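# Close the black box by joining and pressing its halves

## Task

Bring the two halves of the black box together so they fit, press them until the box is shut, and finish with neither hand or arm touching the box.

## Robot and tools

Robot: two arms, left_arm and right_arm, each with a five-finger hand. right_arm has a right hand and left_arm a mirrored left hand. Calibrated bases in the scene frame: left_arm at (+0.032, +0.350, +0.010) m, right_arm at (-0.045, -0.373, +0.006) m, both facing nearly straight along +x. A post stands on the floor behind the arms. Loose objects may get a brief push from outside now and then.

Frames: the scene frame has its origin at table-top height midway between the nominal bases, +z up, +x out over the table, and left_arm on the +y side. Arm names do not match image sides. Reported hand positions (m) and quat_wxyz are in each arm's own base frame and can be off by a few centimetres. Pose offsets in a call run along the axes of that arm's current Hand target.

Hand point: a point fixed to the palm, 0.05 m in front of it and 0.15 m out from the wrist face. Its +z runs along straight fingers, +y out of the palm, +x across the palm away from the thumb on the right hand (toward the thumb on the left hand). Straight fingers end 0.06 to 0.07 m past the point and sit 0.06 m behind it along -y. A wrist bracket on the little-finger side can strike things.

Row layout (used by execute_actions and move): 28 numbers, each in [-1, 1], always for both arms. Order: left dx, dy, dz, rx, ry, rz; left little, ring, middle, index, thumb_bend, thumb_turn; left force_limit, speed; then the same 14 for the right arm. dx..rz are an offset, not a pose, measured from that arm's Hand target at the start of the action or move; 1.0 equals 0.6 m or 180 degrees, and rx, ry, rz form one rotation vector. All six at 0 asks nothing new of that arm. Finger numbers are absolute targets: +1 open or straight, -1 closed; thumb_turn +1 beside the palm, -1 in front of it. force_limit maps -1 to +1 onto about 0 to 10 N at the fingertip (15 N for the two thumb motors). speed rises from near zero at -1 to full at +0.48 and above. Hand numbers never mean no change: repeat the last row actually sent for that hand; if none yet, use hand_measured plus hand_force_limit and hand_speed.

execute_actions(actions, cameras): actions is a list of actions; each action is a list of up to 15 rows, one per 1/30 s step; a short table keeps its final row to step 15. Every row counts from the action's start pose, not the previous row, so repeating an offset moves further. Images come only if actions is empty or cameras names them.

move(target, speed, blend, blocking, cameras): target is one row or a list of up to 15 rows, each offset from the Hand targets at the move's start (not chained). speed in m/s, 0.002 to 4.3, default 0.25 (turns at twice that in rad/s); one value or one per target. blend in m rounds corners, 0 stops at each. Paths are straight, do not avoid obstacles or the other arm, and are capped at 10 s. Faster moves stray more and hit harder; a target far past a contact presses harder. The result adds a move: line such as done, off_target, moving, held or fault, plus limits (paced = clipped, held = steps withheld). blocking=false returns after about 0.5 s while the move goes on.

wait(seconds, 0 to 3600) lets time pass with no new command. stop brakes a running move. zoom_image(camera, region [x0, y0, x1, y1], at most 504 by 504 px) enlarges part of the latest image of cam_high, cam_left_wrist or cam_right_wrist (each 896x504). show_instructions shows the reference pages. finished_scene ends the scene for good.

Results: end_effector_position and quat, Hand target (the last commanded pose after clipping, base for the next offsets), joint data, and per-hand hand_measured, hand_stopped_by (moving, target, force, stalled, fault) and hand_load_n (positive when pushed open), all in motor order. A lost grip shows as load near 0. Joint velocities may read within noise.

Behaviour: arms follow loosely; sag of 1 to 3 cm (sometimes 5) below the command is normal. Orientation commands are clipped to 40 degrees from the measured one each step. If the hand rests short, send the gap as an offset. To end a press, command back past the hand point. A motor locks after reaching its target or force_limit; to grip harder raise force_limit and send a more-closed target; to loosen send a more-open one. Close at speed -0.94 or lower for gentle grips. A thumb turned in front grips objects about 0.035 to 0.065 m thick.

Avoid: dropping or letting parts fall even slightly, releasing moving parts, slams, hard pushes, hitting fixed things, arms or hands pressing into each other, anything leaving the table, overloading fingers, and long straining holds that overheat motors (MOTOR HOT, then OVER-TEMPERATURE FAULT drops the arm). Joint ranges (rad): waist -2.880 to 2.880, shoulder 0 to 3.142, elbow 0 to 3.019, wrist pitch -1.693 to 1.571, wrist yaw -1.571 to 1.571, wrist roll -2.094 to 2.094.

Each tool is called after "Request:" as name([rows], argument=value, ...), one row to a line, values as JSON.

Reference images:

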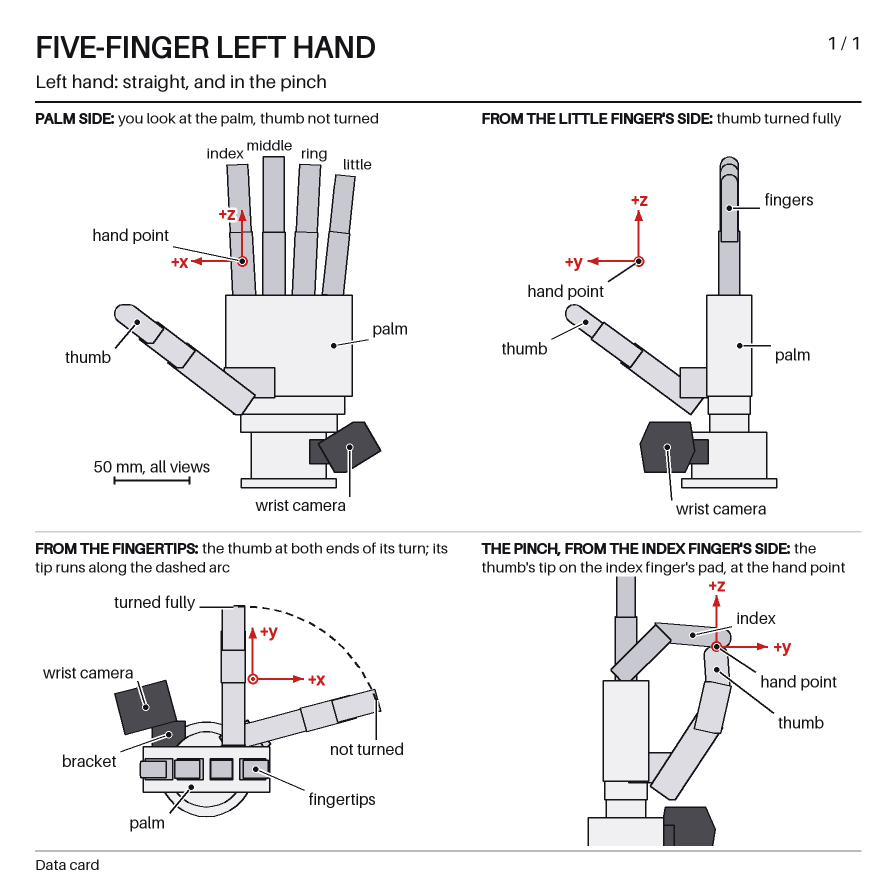

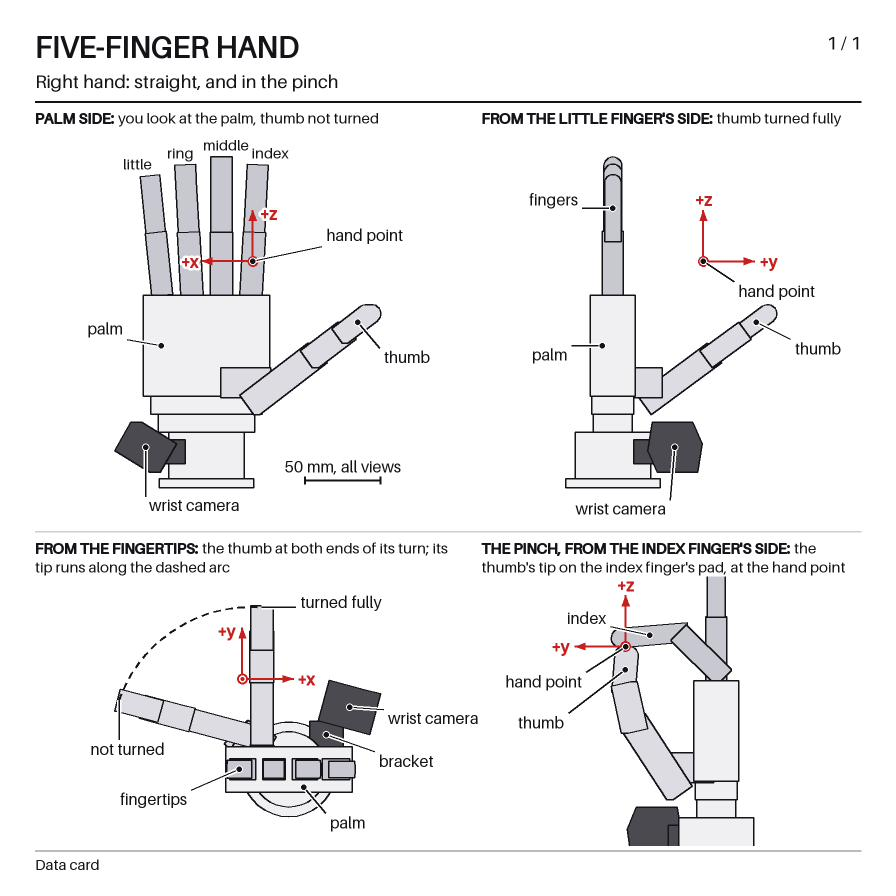

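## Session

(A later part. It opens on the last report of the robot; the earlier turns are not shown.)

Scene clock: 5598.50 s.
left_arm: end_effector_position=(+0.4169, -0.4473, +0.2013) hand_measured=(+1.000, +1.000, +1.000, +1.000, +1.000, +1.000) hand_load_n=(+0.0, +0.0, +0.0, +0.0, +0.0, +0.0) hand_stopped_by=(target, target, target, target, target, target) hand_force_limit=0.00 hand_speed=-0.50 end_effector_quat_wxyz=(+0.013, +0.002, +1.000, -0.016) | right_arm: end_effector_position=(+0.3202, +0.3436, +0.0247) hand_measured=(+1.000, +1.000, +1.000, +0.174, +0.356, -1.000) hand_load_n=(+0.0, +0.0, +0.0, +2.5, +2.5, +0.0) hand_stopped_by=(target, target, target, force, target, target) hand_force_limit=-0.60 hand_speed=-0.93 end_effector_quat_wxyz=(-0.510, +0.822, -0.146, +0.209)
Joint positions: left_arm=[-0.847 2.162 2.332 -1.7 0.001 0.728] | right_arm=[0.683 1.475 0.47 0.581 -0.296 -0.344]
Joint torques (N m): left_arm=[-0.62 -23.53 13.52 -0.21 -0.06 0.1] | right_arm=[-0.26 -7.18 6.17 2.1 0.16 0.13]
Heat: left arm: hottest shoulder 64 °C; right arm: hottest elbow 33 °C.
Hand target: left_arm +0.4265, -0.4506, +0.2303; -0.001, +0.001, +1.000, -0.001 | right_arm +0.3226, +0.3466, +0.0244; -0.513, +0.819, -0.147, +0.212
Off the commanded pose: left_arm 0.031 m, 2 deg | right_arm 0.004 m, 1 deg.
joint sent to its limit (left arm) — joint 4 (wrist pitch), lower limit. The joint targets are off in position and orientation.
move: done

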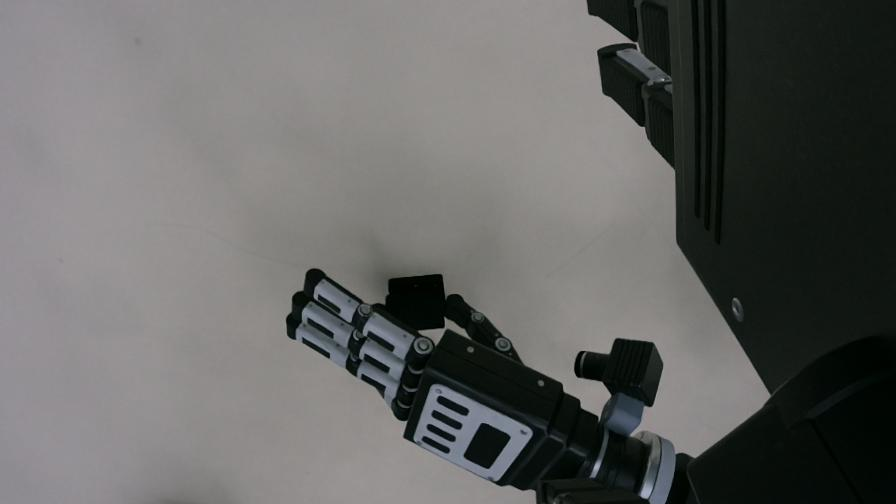

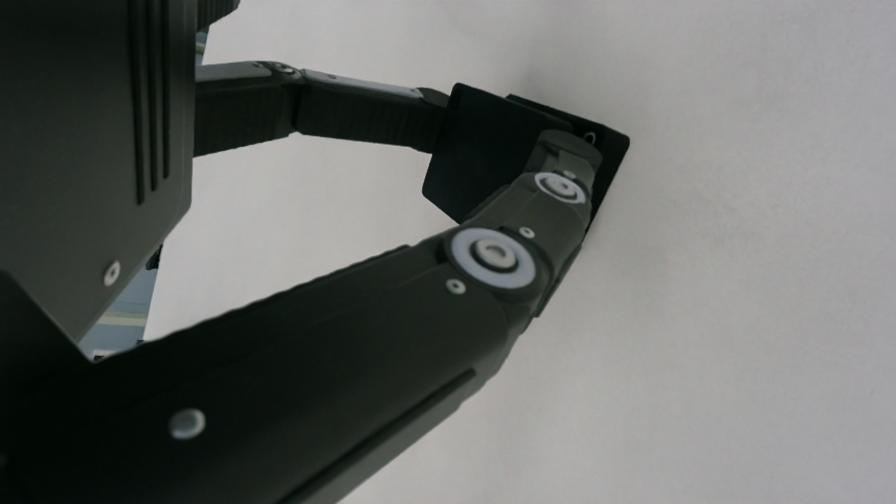

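Request:
move([
  [0,0,0,0,0,0,1,1,1,1,1,1,0,-0.5,0.0221,0.0078,-0.0071,0,0,0,1,1,1,0.03,0.355,-1,-0.6,-0.93],
  [0,0,0,0,0,0,1,1,1,1,1,1,0,-0.5,0.0010,0.0003,-0.0003,0,0,0,1,1,1,0.03,0.355,-1,-0.6,-0.93],
], speed=0.05, cameras=["cam_left_wrist","cam_right_wrist"])

Request:
zoom_image(camera="cam_left_wrist", region=[375, 265, 445, 315])

Request:
zoom_image(camera="cam_right_wrist", region=[510, 90, 650, 180])

Scene clock: 5621.80 s.
left_arm: end_effector_position=(+0.4169, -0.4473, +0.2013) hand_measured=(+1.000, +1.000, +1.000, +1.000, +1.000, +1.000) hand_load_n=(+0.0, +0.0, +0.0, -0.5, +0.0, +0.0) hand_stopped_by=(target, target, target, target, target, target) hand_force_limit=0.00 hand_speed=-0.50 end_effector_quat_wxyz=(+0.013, +0.002, +1.000, -0.016) | right_arm: end_effector_position=(+0.3210, +0.3428, +0.0247) hand_measured=(+1.000, +1.000, +1.000, +0.174, +0.356, -1.000) hand_load_n=(+0.0, +0.0, +0.0, +2.5, +2.5, +0.0) hand_stopped_by=(target, target, target, force, target, target) hand_force_limit=-0.60 hand_speed=-0.93 end_effector_quat_wxyz=(-0.510, +0.821, -0.147, +0.209)
Joint positions: left_arm=[-0.847 2.162 2.332 -1.7 0.001 0.728] | right_arm=[0.68 1.475 0.47 0.581 -0.298 -0.344]
Joint torques (N m): left_arm=[-0.26 -23.53 13.65 -0.12 -0.06 0.09] | right_arm=[-0.44 -7.77 6.19 1.98 0.16 0.11]
Heat: left arm: hottest shoulder 64 °C; right arm: hottest elbow 33 °C.
Hand target: left_arm +0.4265, -0.4506, +0.2303; -0.001, +0.001, +1.000, -0.001 | right_arm +0.3230, +0.3461, +0.0244; -0.513, +0.819, -0.147, +0.212
Off the commanded pose: left_arm 0.031 m, 2 deg | right_arm 0.004 m, 1 deg.
joint sent to its limit (left arm) — joint 4 (wrist pitch), lower limit. The joint targets are off in position and orientation.
move: done

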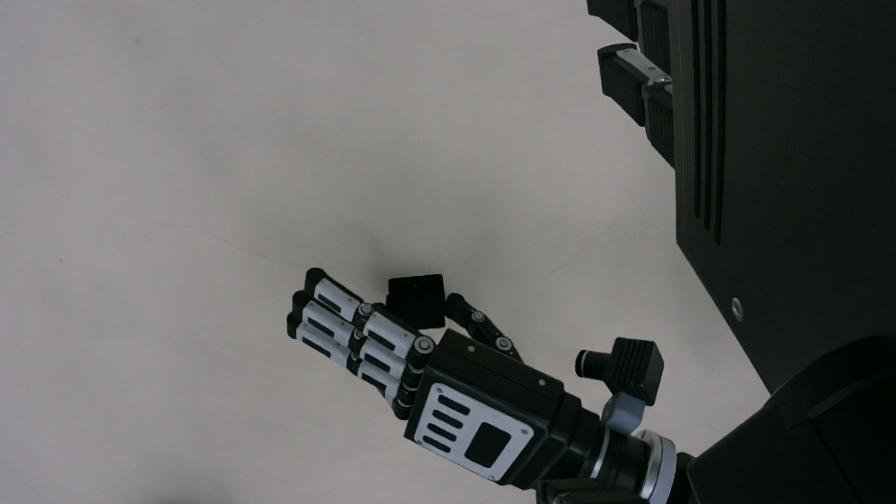

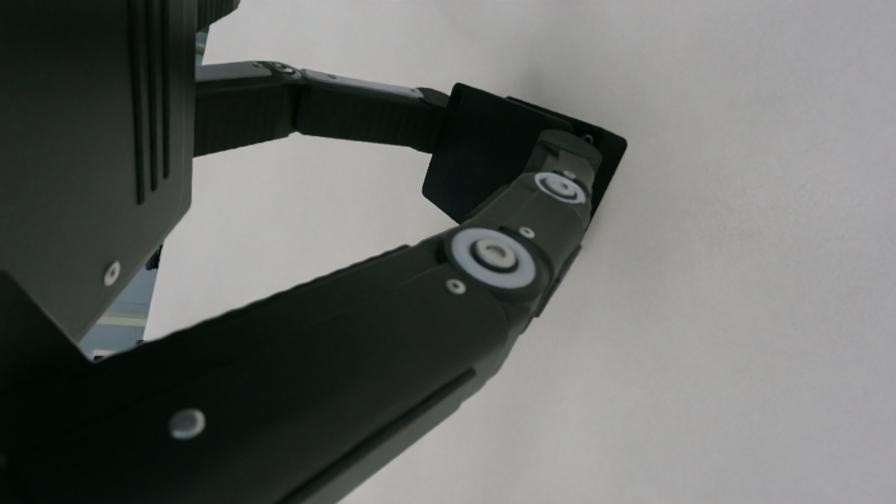

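Scaled by 7.200 from the camera's image (finer frame: 1280x720).

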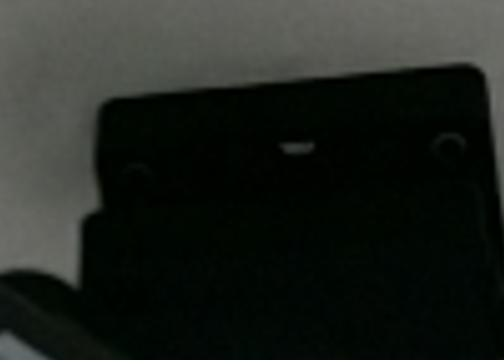

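Scaled by 3.600 from the camera's image (finer frame: 1280x720).

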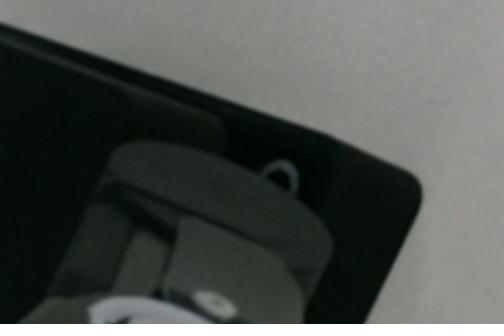

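Request:
move(target=[0,0,0,0,0,0,1,1,1,1,1,1,0,-0.5,-0.0013,0.0063,0.0027,0,0,0,1,1,1,0.03,0.355,-1,-0.6,-0.93], speed=0.02, cameras=["cam_left_wrist","cam_right_wrist"])

Request:
zoom_image(camera="cam_left_wrist", region=[375, 265, 445, 315])

Request:
zoom_image(camera="cam_right_wrist", region=[400, 80, 650, 230])

Scene clock: 5638.40 s.
left_arm: end_effector_position=(+0.4169, -0.4473, +0.2013) hand_measured=(+1.000, +1.000, +1.000, +1.000, +1.000, +1.000) hand_load_n=(+0.0, +0.0, +0.0, +0.0, +0.0, +0.0) hand_stopped_by=(target, target, target, target, target, target) hand_force_limit=0.00 hand_speed=-0.50 end_effector_quat_wxyz=(+0.013, +0.002, +1.000, -0.016) | right_arm: end_effector_position=(+0.3220, +0.3436, +0.0215) hand_measured=(+1.000, +1.000, +1.000, +0.174, +0.356, -1.000) hand_load_n=(+0.0, +0.0, +0.0, +2.5, +2.5, +0.0) hand_stopped_by=(target, target, target, force, target, target) hand_force_limit=-0.60 hand_speed=-0.93 end_effector_quat_wxyz=(-0.510, +0.821, -0.146, +0.210)
Joint positions: left_arm=[-0.847 2.162 2.332 -1.7 0.001 0.728] | right_arm=[0.68 1.49 0.47 0.599 -0.298 -0.344]
Joint torques (N m): left_arm=[-0.56 -23.65 13.65 -0.14 -0.08 0.11] | right_arm=[-0.56 -7.88 5.79 2.11 0.18 0.11]
Heat: left arm: hottest shoulder 64 °C; right arm: hottest elbow 33 °C.
Hand target: left_arm +0.4265, -0.4506, +0.2303; -0.001, +0.001, +1.000, -0.001 | right_arm +0.3231, +0.3461, +0.0203; -0.513, +0.819, -0.147, +0.212
Off the commanded pose: left_arm 0.031 m, 2 deg | right_arm 0.003 m, 0 deg.
joint sent to its limit (left arm) — joint 4 (wrist pitch), lower limit. The joint targets are off in position and orientation.
move: done

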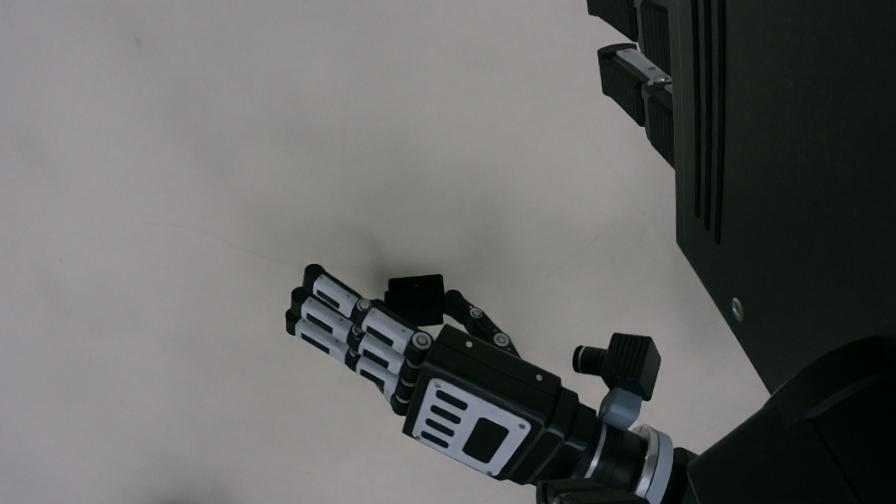

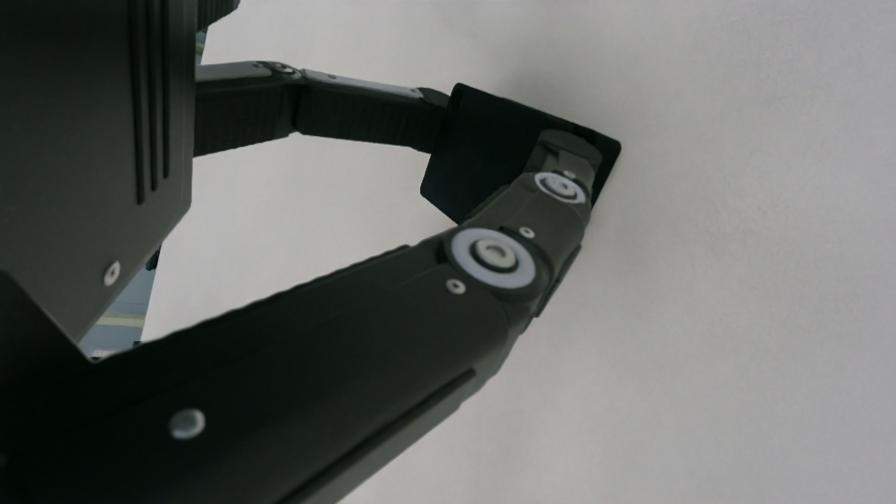

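Scaled by 7.200 from the camera's image (finer frame: 1280x720).

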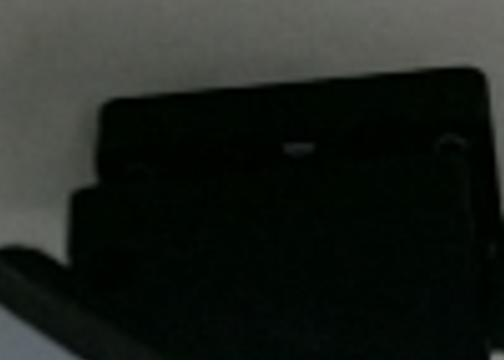

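Scaled by 2.016 from the camera's image (finer frame: 1280x720).

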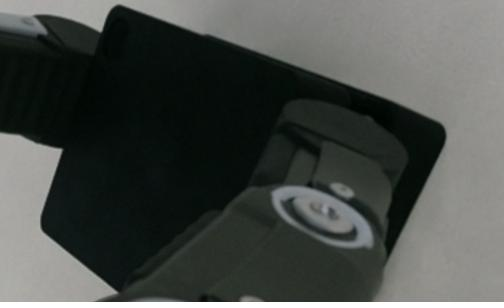

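Request:
move([
  [0,0,0,0,0,0,1,1,1,1,1,1,0,-0.5,0.0072,-0.0331,-0.0141,0,0,0,1,1,1,0.03,0.355,-1,-0.6,-0.93],
  [0,0,0,0,0,0,1,1,1,1,1,1,0,-0.5,0.0034,-0.0302,-0.0229,0,0,0,1,1,1,0.03,0.355,-1,-0.6,-0.93],
  [0,0,0,0,0,0,1,1,1,1,1,1,0,-0.5,0.0062,-0.0324,-0.0163,0,0,0,1,1,1,0.03,0.355,-1,-0.6,-0.93],
], speed=[0.2,0.05,0.05], cameras=["cam_left_wrist","cam_right_wrist"])

Request:
zoom_image(camera="cam_left_wrist", region=[375, 265, 445, 315])

Request:
zoom_image(camera="cam_right_wrist", region=[560, 90, 700, 180])

Scene clock: 5715.47 s.
left_arm: end_effector_position=(+0.4169, -0.4473, +0.2013) hand_measured=(+1.000, +1.000, +1.000, +1.000, +1.000, +1.000) hand_load_n=(+0.0, +0.0, +0.0, +0.0, -0.5, +0.0) hand_stopped_by=(target, target, target, target, target, target) hand_force_limit=0.00 hand_speed=-0.50 end_effector_quat_wxyz=(+0.013, +0.002, +1.000, -0.016) | right_arm: end_effector_position=(+0.3189, +0.3411, +0.0355) hand_measured=(+1.000, +1.000, +1.000, +0.174, +0.356, -1.000) hand_load_n=(+0.0, +0.0, +0.0, +2.5, +2.5, +0.0) hand_stopped_by=(target, target, target, force, target, target) hand_force_limit=-0.60 hand_speed=-0.93 end_effector_quat_wxyz=(-0.510, +0.821, -0.146, +0.210)
Joint positions: left_arm=[-0.847 2.162 2.332 -1.7 0.001 0.728] | right_arm=[0.68 1.431 0.47 0.539 -0.298 -0.344]
Joint torques (N m): left_arm=[-0.32 -23.77 13.65 -0.25 -0.03 0.11] | right_arm=[-0.56 -9.23 7.1 0.79 0.15 0.13]
Heat: left arm: hottest shoulder 64 °C; right arm: hottest elbow 32 °C.
Hand target: left_arm +0.4265, -0.4506, +0.2303; -0.001, +0.001, +1.000, -0.001 | right_arm +0.3219, +0.3452, +0.0423; -0.513, +0.819, -0.147, +0.212
Off the commanded pose: left_arm 0.031 m, 2 deg | right_arm 0.008 m, 0 deg.
joint sent to its limit (left arm) — joint 4 (wrist pitch), lower limit. The joint targets are off in position and orientation.
move: done

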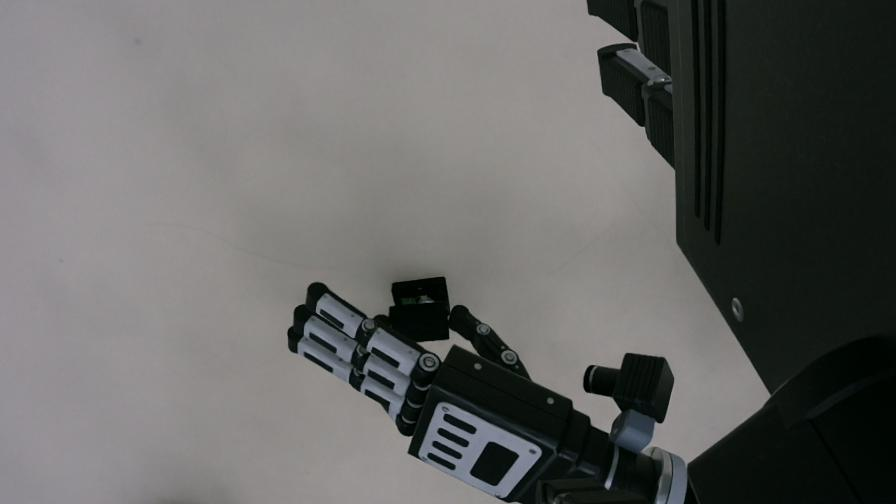

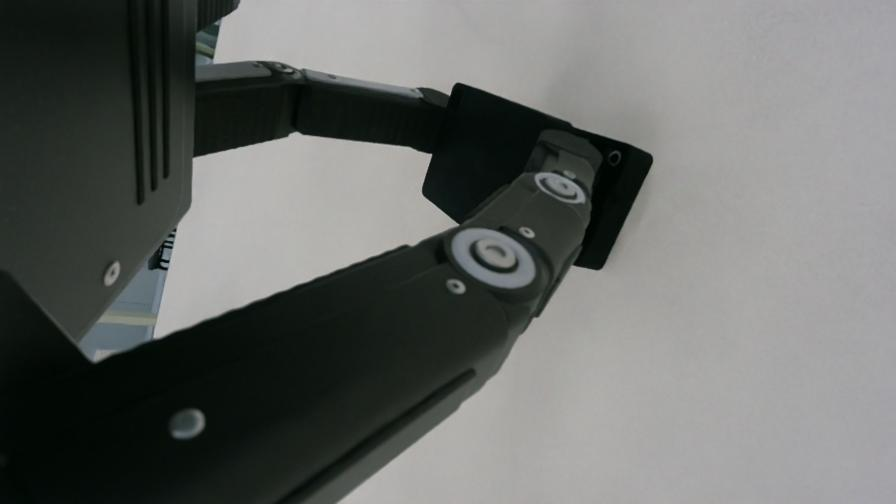

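Scaled by 7.200 from the camera's image (finer frame: 1280x720).

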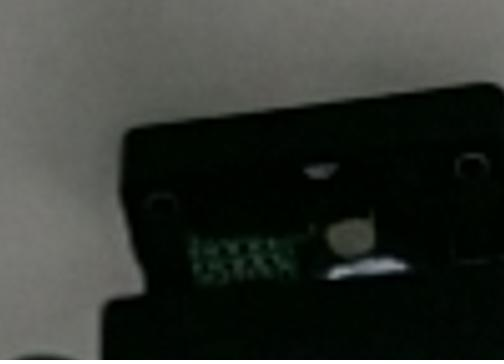

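Scaled by 3.600 from the camera's image (finer frame: 1280x720).

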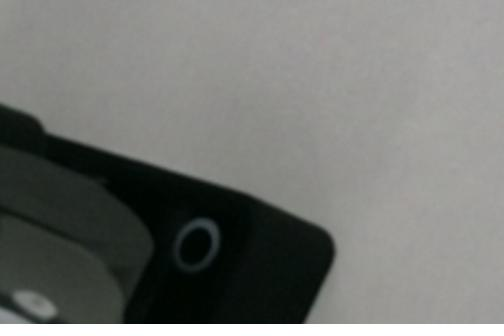

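Request:
zoom_image(camera="cam_right_wrist", region=[560, 110, 660, 180])

Request:
zoom_image(camera="cam_right_wrist", region=[560, 170, 660, 280])

Request:
zoom_image(camera="cam_left_wrist", region=[380, 270, 420, 310])

Request:
zoom_image(camera="cam_left_wrist", region=[415, 270, 455, 310])

Scaled by 5.040 from the camera's image (finer frame: 1280x720).

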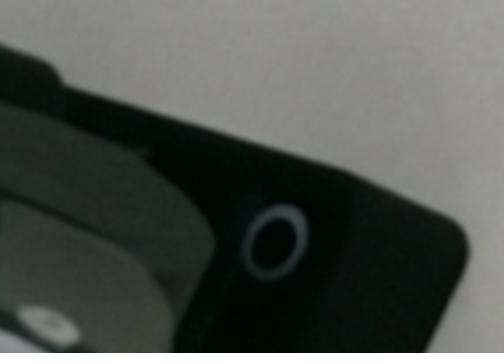

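Scaled by 4.582 from the camera's image (finer frame: 1280x720).

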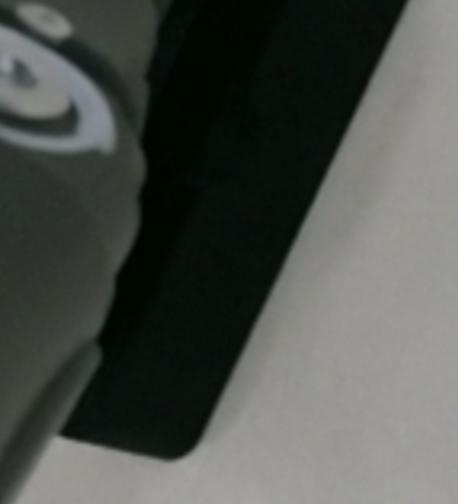

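Scaled by 12.600 from the camera's image (finer frame: 1280x720).

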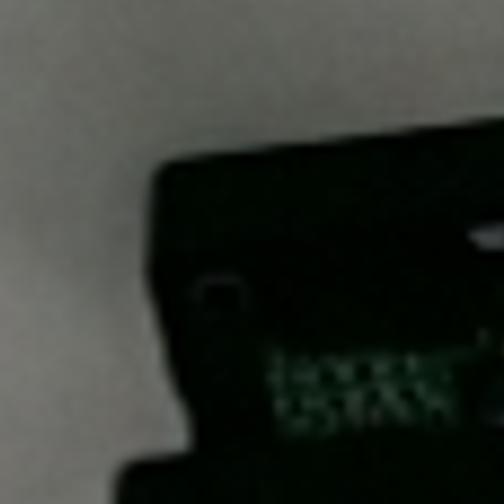

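Scaled by 12.600 from the camera's image (finer frame: 1280x720).

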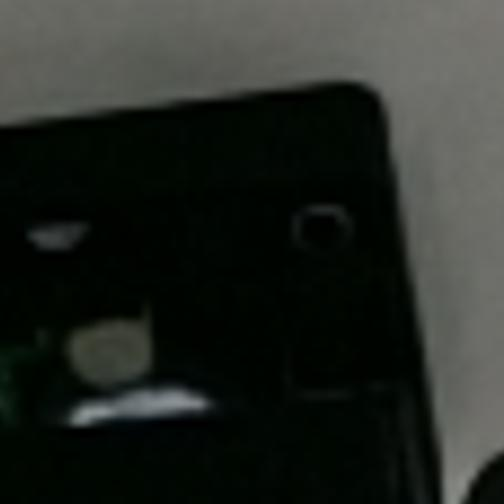

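Request:
move([
  [0,0,0,0,0,0,1,1,1,1,1,1,0,-0.5,0.0110,0.0275,-0.0142,0.0016,-0.0075,-0.0032,1,1,1,0.03,0.355,-1,-0.6,-0.93],
  [0,0,0,0,0,0,1,1,1,1,1,1,0,-0.5,-0.0080,0.0248,0.0085,0.0016,-0.0075,-0.0032,1,1,1,0.03,0.355,-1,-0.6,-0.93],
], speed=0.05, cameras=["cam_left_wrist","cam_right_wrist"])

Request:
zoom_image(camera="cam_left_wrist", region=[380, 265, 450, 315])

Request:
zoom_image(camera="cam_right_wrist", region=[540, 90, 670, 180])

Scene clock: 5944.30 s.
left_arm: end_effector_position=(+0.4169, -0.4473, +0.2013) hand_measured=(+1.000, +1.000, +1.000, +1.000, +1.000, +1.000) hand_load_n=(+0.0, +0.0, +0.0, +0.0, +0.0, +0.0) hand_stopped_by=(target, target, target, target, target, target) hand_force_limit=0.00 hand_speed=-0.50 end_effector_quat_wxyz=(+0.013, +0.002, +1.000, -0.016) | right_arm: end_effector_position=(+0.3123, +0.3373, +0.0208) hand_measured=(+1.000, +1.000, +1.000, +0.174, +0.356, -1.000) hand_load_n=(+0.0, -0.5, +0.0, +2.5, +2.5, +0.0) hand_stopped_by=(target, target, target, force, target, target) hand_force_limit=-0.60 hand_speed=-0.93 end_effector_quat_wxyz=(-0.508, +0.827, -0.137, +0.199)
Joint positions: left_arm=[-0.847 2.162 2.332 -1.7 0.001 0.728] | right_arm=[0.672 1.464 0.454 0.57 -0.329 -0.36]
Joint torques (N m): left_arm=[-0.38 -23.82 13.63 -0.13 -0.04 0.1] | right_arm=[0.03 -7.71 7.2 1.98 0.17 0.13]
Heat: left arm: hottest shoulder 64 °C; right arm: hottest elbow 34 °C.
Hand target: left_arm +0.4265, -0.4506, +0.2303; -0.001, +0.001, +1.000, -0.001 | right_arm +0.3199, +0.3449, +0.0260; -0.516, +0.821, -0.136, +0.205
Off the commanded pose: left_arm 0.031 m, 2 deg | right_arm 0.012 m, 1 deg.
joint sent to its limit (left arm) — joint 4 (wrist pitch), lower limit. The joint targets are off in position and orientation.
move: off_target (right_arm)

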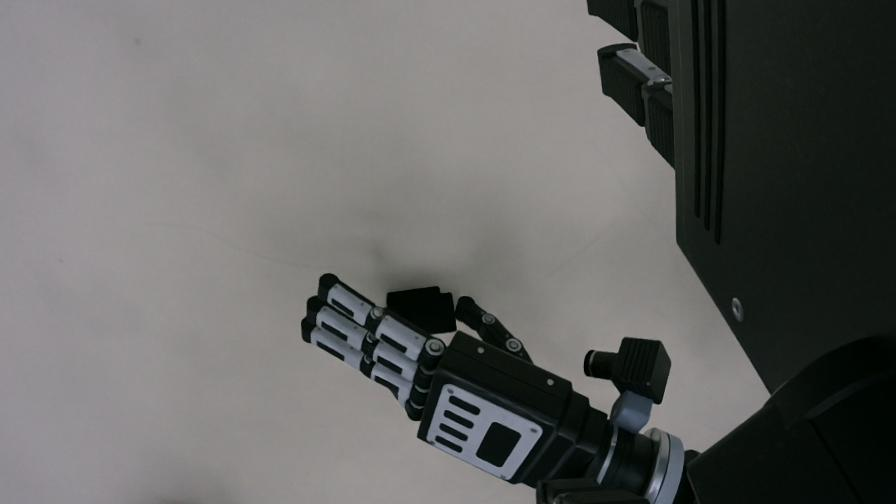

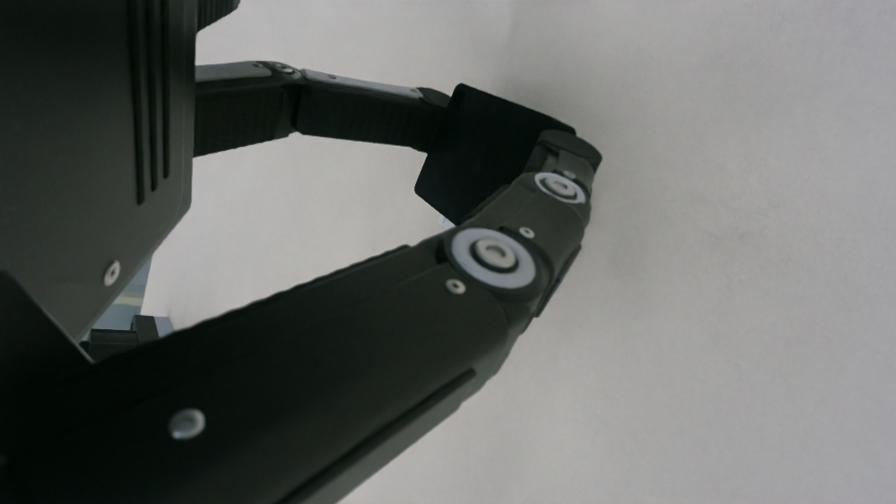

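Scaled by 7.200 from the camera's image (finer frame: 1280x720).

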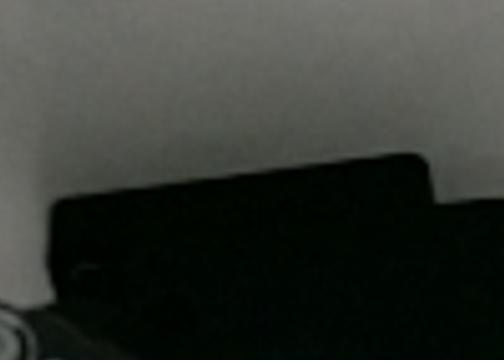

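Scaled by 3.877 from the camera's image (finer frame: 1280x720).

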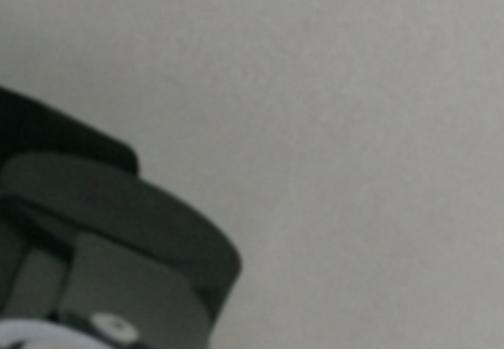

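Request:
move(target=[0,0,0,0,0,0,1,1,1,1,1,1,0,-0.5,0.0114,-0.0527,-0.0225,0,0,0,1,1,1,0.03,0.355,-1,-0.6,-0.93], speed=0.25, cameras=["cam_left_wrist","cam_right_wrist"])

Request:
zoom_image(camera="cam_right_wrist", region=[400, 70, 720, 290])

Request:
zoom_image(camera="cam_left_wrist", region=[375, 270, 455, 350])

Scene clock: 5979.67 s.
left_arm: end_effector_position=(+0.4169, -0.4473, +0.2013) hand_measured=(+1.000, +1.000, +1.000, +1.000, +1.000, +1.000) hand_load_n=(+0.0, +0.0, +0.0, +0.0, +0.0, +0.0) hand_stopped_by=(target, target, target, target, target, target) hand_force_limit=0.00 hand_speed=-0.50 end_effector_quat_wxyz=(+0.013, +0.002, +1.000, -0.016) | right_arm: end_effector_position=(+0.3067, +0.3329, +0.0406) hand_measured=(+1.000, +1.000, +1.000, +0.174, +0.356, -1.000) hand_load_n=(+0.0, +0.0, +0.0, +2.5, +2.5, +0.0) hand_stopped_by=(target, target, target, force, target, target) hand_force_limit=-0.60 hand_speed=-0.93 end_effector_quat_wxyz=(-0.503, +0.830, -0.139, +0.195)
Joint positions: left_arm=[-0.847 2.162 2.332 -1.7 0.001 0.728] | right_arm=[0.672 1.371 0.461 0.452 -0.329 -0.36]
Joint torques (N m): left_arm=[-0.38 -23.41 13.56 -0.16 -0.07 0.09] | right_arm=[-0.26 -9.29 9.37 0.84 0.14 0.13]
Heat: left arm: hottest shoulder 64 °C; right arm: hottest elbow 34 °C.
Hand target: left_arm +0.4265, -0.4506, +0.2303; -0.001, +0.001, +1.000, -0.001 | right_arm +0.3198, +0.3449, +0.0610; -0.516, +0.821, -0.136, +0.205
Off the commanded pose: left_arm 0.031 m, 2 deg | right_arm 0.027 m, 2 deg.
joint sent to its limit (left arm) — joint 4 (wrist pitch), lower limit. The joint targets are off in position and orientation.
move: off_target (right_arm)

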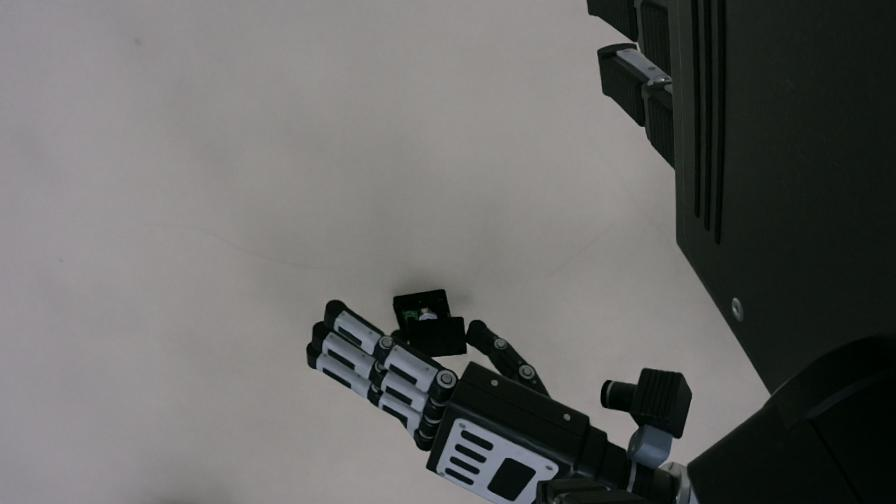

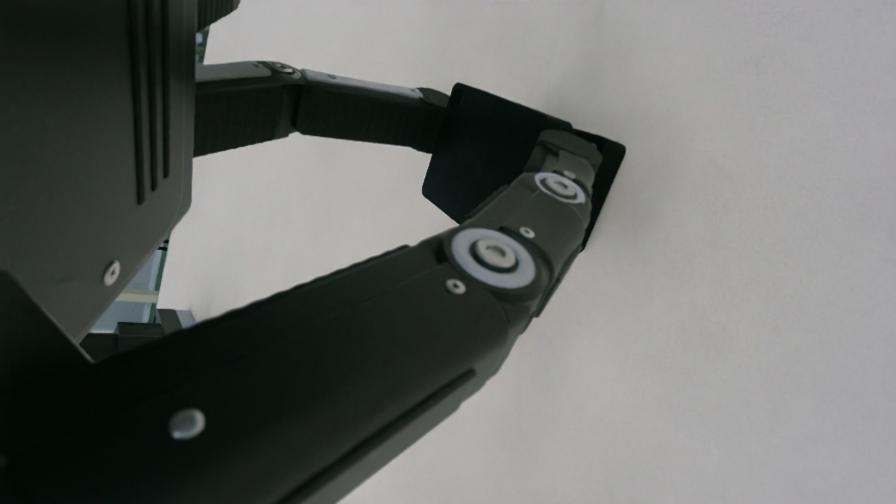

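Scaled by 1.575 from the camera's image (finer frame: 1280x720).

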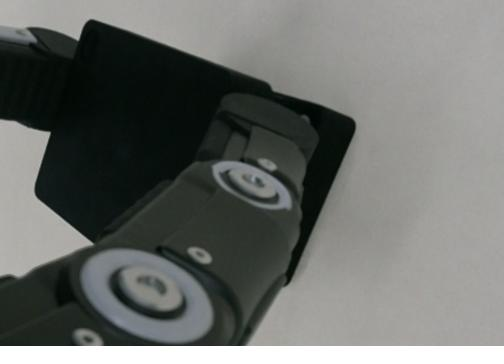

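Scaled by 6.300 from the camera's image (finer frame: 1280x720).

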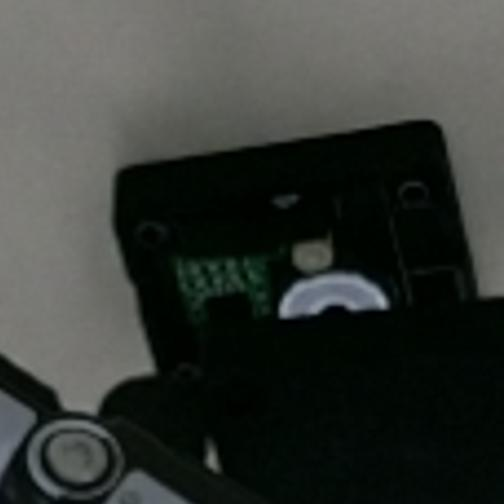

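Request:
move(target=[0,0,0,0,0,0,1,1,1,1,1,1,0,-0.5,0.0103,-0.0202,0.0082,0,0,0,1,1,1,0.03,0.355,-1,-0.6,-0.93], speed=0.25)

Scene clock: 5991.17 s.
left_arm: end_effector_position=(+0.4169, -0.4473, +0.2013) hand_measured=(+1.000, +1.000, +1.000, +1.000, +1.000, +1.000) hand_load_n=(+0.0, +0.0, +0.0, +0.0, +0.0, +0.0) hand_stopped_by=(target, target, target, target, target, target) hand_force_limit=0.00 hand_speed=-0.50 end_effector_quat_wxyz=(+0.013, +0.002, +1.000, -0.016) | right_arm: end_effector_position=(+0.3142, +0.3389, +0.0480) hand_measured=(+1.000, +1.000, +1.000, +0.174, +0.356, -1.000) hand_load_n=(+0.0, +0.0, +0.0, +2.5, +2.5, +0.0) hand_stopped_by=(target, target, target, force, target, target) hand_force_limit=-0.60 hand_speed=-0.93 end_effector_quat_wxyz=(-0.502, +0.832, -0.140, +0.193)
Joint positions: left_arm=[-0.847 2.162 2.332 -1.7 0.001 0.728] | right_arm=[0.672 1.371 0.496 0.412 -0.329 -0.36]
Joint torques (N m): left_arm=[-0.26 -23.65 13.59 -0.12 -0.02 0.1] | right_arm=[-0.21 -9.52 9.65 0.77 0.14 0.15]
Heat: left arm: hottest shoulder 64 °C; right arm: hottest elbow 35 °C.
Hand target: left_arm +0.4265, -0.4506, +0.2303; -0.001, +0.001, +1.000, -0.001 | right_arm +0.3277, +0.3513, +0.0712; -0.516, +0.821, -0.136, +0.205
Off the commanded pose: left_arm 0.031 m, 2 deg | right_arm 0.030 m, 3 deg.
joint sent to its limit (left arm) — joint 4 (wrist pitch), lower limit. The joint targets are off in position and orientation.
move: off_target (right_arm)

Request:
move(target=[0,0,0,0,0,0,1,1,1,1,1,1,0,-0.5,0.0065,-0.0301,-0.0128,0,0,0,1,1,1,0.03,0.355,-1,-0.6,-0.93], speed=0.25)

Scene clock: 5996.30 s.
left_arm: end_effector_position=(+0.4169, -0.4473, +0.2013) hand_measured=(+1.000, +1.000, +1.000, +1.000, +1.000, +1.000) hand_load_n=(+0.0, +0.0, +0.0, +0.0, +0.0, +0.0) hand_stopped_by=(target, target, target, target, target, target) hand_force_limit=0.00 hand_speed=-0.50 end_effector_quat_wxyz=(+0.013, +0.002, +1.000, -0.016) | right_arm: end_effector_position=(+0.3151, +0.3396, +0.0684) hand_measured=(+1.000, +1.000, +1.000, +0.174, +0.356, -1.000) hand_load_n=(+0.0, +0.0, +0.0, +2.0, +2.5, +0.0) hand_stopped_by=(target, target, target, force, target, target) hand_force_limit=-0.60 hand_speed=-0.93 end_effector_quat_wxyz=(-0.503, +0.831, -0.140, +0.194)
Joint positions: left_arm=[-0.847 2.162 2.332 -1.7 0.001 0.728] | right_arm=[0.672 1.312 0.52 0.334 -0.329 -0.36]
Joint torques (N m): left_arm=[-0.09 -23.77 13.6 -0.2 -0.02 0.08] | right_arm=[-0.26 -8.82 10.18 0.9 0.15 0.13]
Heat: left arm: hottest shoulder 64 °C; right arm: hottest elbow 37 °C.
Hand target: left_arm +0.4265, -0.4506, +0.2303; -0.001, +0.001, +1.000, -0.001 | right_arm +0.3277, +0.3513, +0.0913; -0.516, +0.821, -0.136, +0.205
Off the commanded pose: left_arm 0.031 m, 2 deg | right_arm 0.029 m, 2 deg.
joint sent to its limit (left arm) — joint 4 (wrist pitch), lower limit. The joint targets are off in position and orientation.
move: off_target (right_arm)

Request:
zoom_image(camera="cam_left_wrist", region=[375, 270, 455, 350])

Request:
wait(seconds=0.1, cameras=["cam_left_wrist","cam_right_wrist"])

Request:
zoom_image(camera="cam_left_wrist", region=[375, 270, 455, 350])

Request:
zoom_image(camera="cam_right_wrist", region=[540, 70, 740, 330])

Scaled by 6.300 from the camera's image (finer frame: 1280x720).
This view is cut from an older image: the scene may have changed since it was taken.

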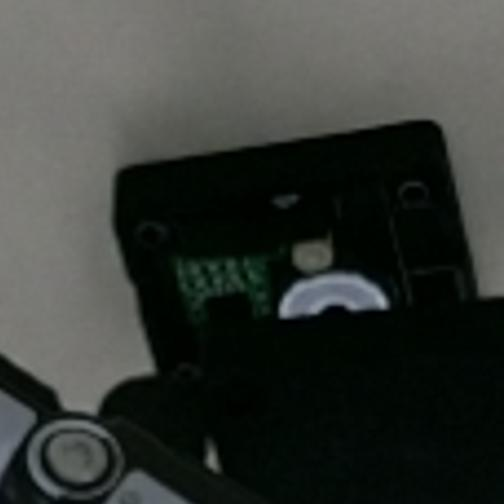

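Scene clock: 6002.37 s.
left_arm: end_effector_position=(+0.4169, -0.4473, +0.2013) hand_measured=(+1.000, +1.000, +1.000, +1.000, +1.000, +1.000) hand_load_n=(+0.0, +0.0, +0.0, +0.0, +0.0, +0.0) hand_stopped_by=(target, target, target, target, target, target) hand_force_limit=0.00 hand_speed=-0.50 end_effector_quat_wxyz=(+0.013, +0.002, +1.000, -0.016) | right_arm: end_effector_position=(+0.3151, +0.3396, +0.0684) hand_measured=(+1.000, +1.000, +1.000, +0.174, +0.356, -1.000) hand_load_n=(+0.0, +0.0, +0.0, +2.5, +2.5, +0.0) hand_stopped_by=(target, target, target, force, target, target) hand_force_limit=-0.60 hand_speed=-0.93 end_effector_quat_wxyz=(-0.503, +0.831, -0.140, +0.194)
Joint positions: left_arm=[-0.847 2.162 2.332 -1.7 0.001 0.728] | right_arm=[0.672 1.312 0.52 0.334 -0.329 -0.36]
Joint torques (N m): left_arm=[-0.32 -23.77 13.61 -0.23 -0.06 0.09] | right_arm=[-0.21 -8.94 10.22 0.9 0.17 0.16]
Heat: left arm: hottest shoulder 64 °C; right arm: hottest elbow 38 °C.
Hand target: left_arm +0.4265, -0.4506, +0.2303; -0.001, +0.001, +1.000, -0.001 | right_arm +0.3278, +0.3513, +0.0913; -0.516, +0.821, -0.136, +0.205
Off the commanded pose: left_arm 0.031 m, 2 deg | right_arm 0.029 m, 2 deg.
wait: 0.10 s; at rest from the start

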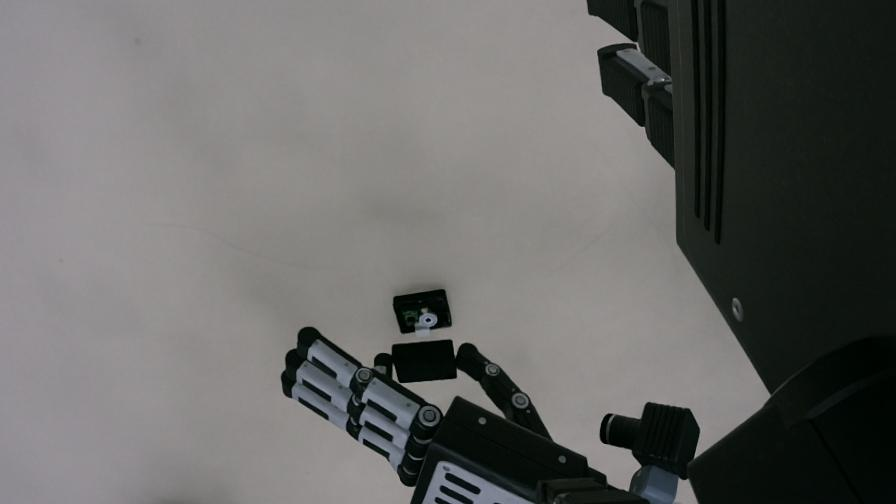

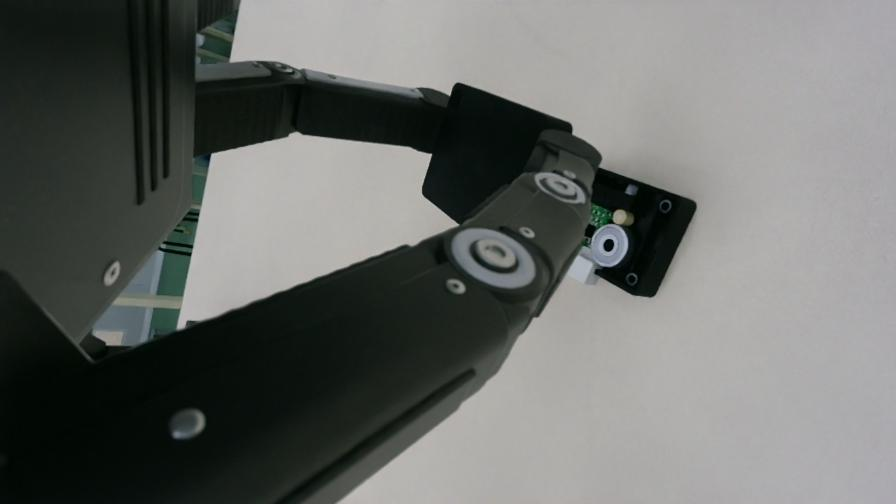

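Scaled by 6.300 from the camera's image (finer frame: 1280x720).

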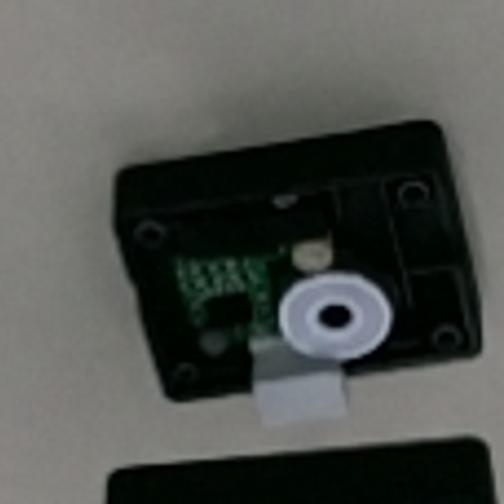

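Scaled by 1.938 from the camera's image (finer frame: 1280x720).

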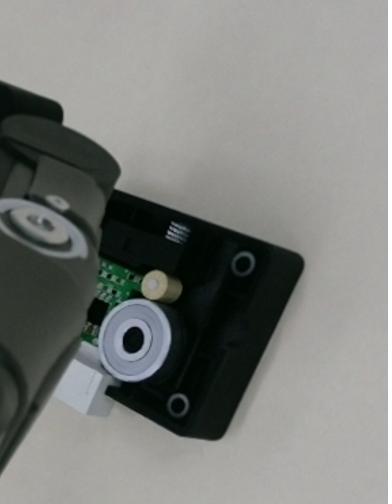

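Request:
move(target=[0,0,0,0,0,0,1,1,1,1,1,1,0,-0.5,-0.0450,0.0662,-0.0003,0.0038,-0.0175,-0.0075,1,1,1,0.03,0.355,-1,-0.6,-0.93], speed=0.1, cameras=["cam_left_wrist","cam_right_wrist"])

Request:
zoom_image(camera="cam_left_wrist", region=[375, 270, 455, 350])

Request:
zoom_image(camera="cam_right_wrist", region=[400, 70, 720, 290])

Scene clock: 6055.70 s.
left_arm: end_effector_position=(+0.4169, -0.4473, +0.2013) hand_measured=(+1.000, +1.000, +1.000, +1.000, +1.000, +1.000) hand_load_n=(+0.0, +0.0, +0.0, +0.0, -0.5, +0.0) hand_stopped_by=(target, target, target, target, target, target) hand_force_limit=0.00 hand_speed=-0.50 end_effector_quat_wxyz=(+0.013, +0.002, +1.000, -0.016) | right_arm: end_effector_position=(+0.3016, +0.3410, +0.0483) hand_measured=(+1.000, +1.000, +1.000, +0.174, +0.356, -1.000) hand_load_n=(-0.5, +0.0, +0.0, +2.5, +2.0, +0.0) hand_stopped_by=(target, target, target, force, target, target) hand_force_limit=-0.60 hand_speed=-0.93 end_effector_quat_wxyz=(-0.517, +0.827, -0.122, +0.185)
Joint positions: left_arm=[-0.847 2.162 2.332 -1.7 0.001 0.728] | right_arm=[0.678 1.363 0.467 0.455 -0.368 -0.364]
Joint torques (N m): left_arm=[-0.09 -24.12 13.64 -0.13 -0.06 0.1] | right_arm=[0.21 -7 7.01 1.96 -0.2 -0.06]
Heat: left arm: hottest shoulder 64 °C; right arm: hottest elbow 43 °C.
Hand target: left_arm +0.4265, -0.4506, +0.2303; -0.001, +0.001, +1.000, -0.001 | right_arm +0.3034, +0.3458, +0.0502; -0.522, +0.824, -0.111, +0.189
Off the commanded pose: left_arm 0.031 m, 2 deg | right_arm 0.006 m, 2 deg.
joint sent to its limit (left arm) — joint 4 (wrist pitch), lower limit. The joint targets are off in position and orientation.
move: done

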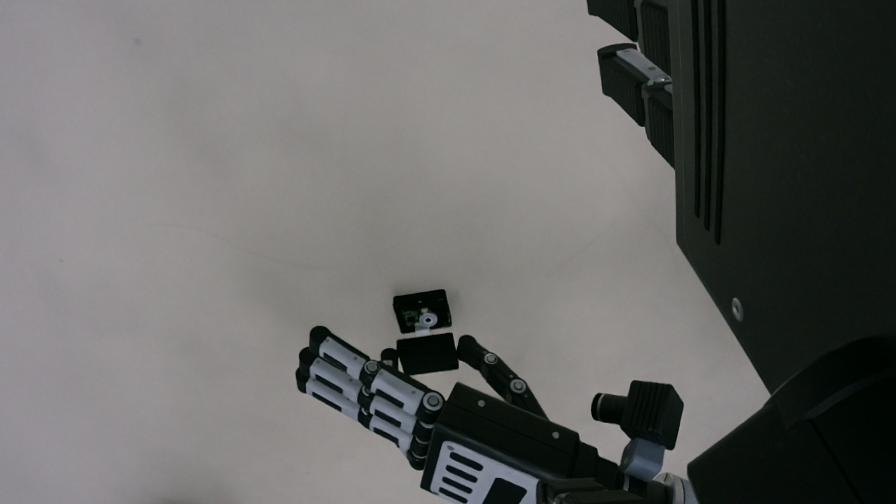

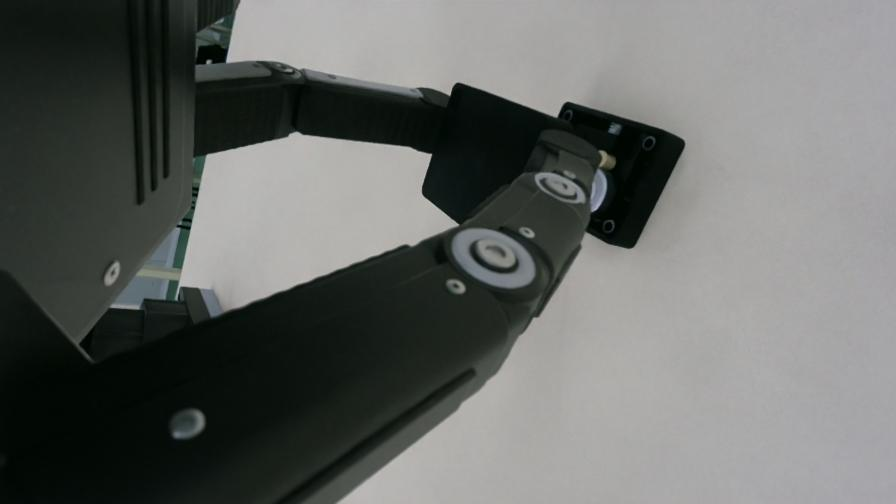

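Scaled by 6.300 from the camera's image (finer frame: 1280x720).

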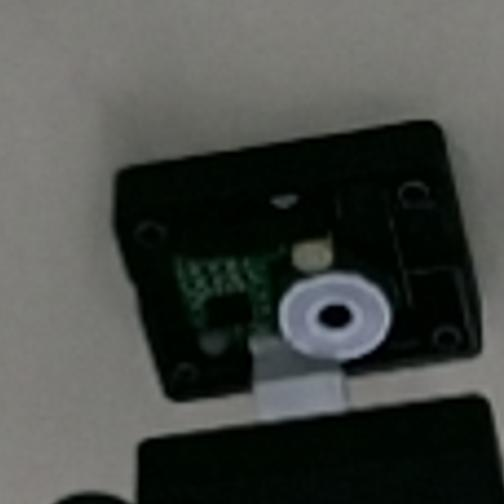

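Scaled by 1.575 from the camera's image (finer frame: 1280x720).

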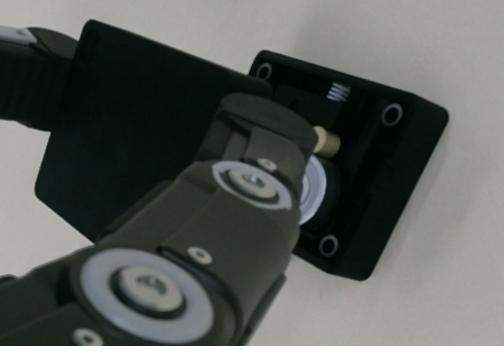

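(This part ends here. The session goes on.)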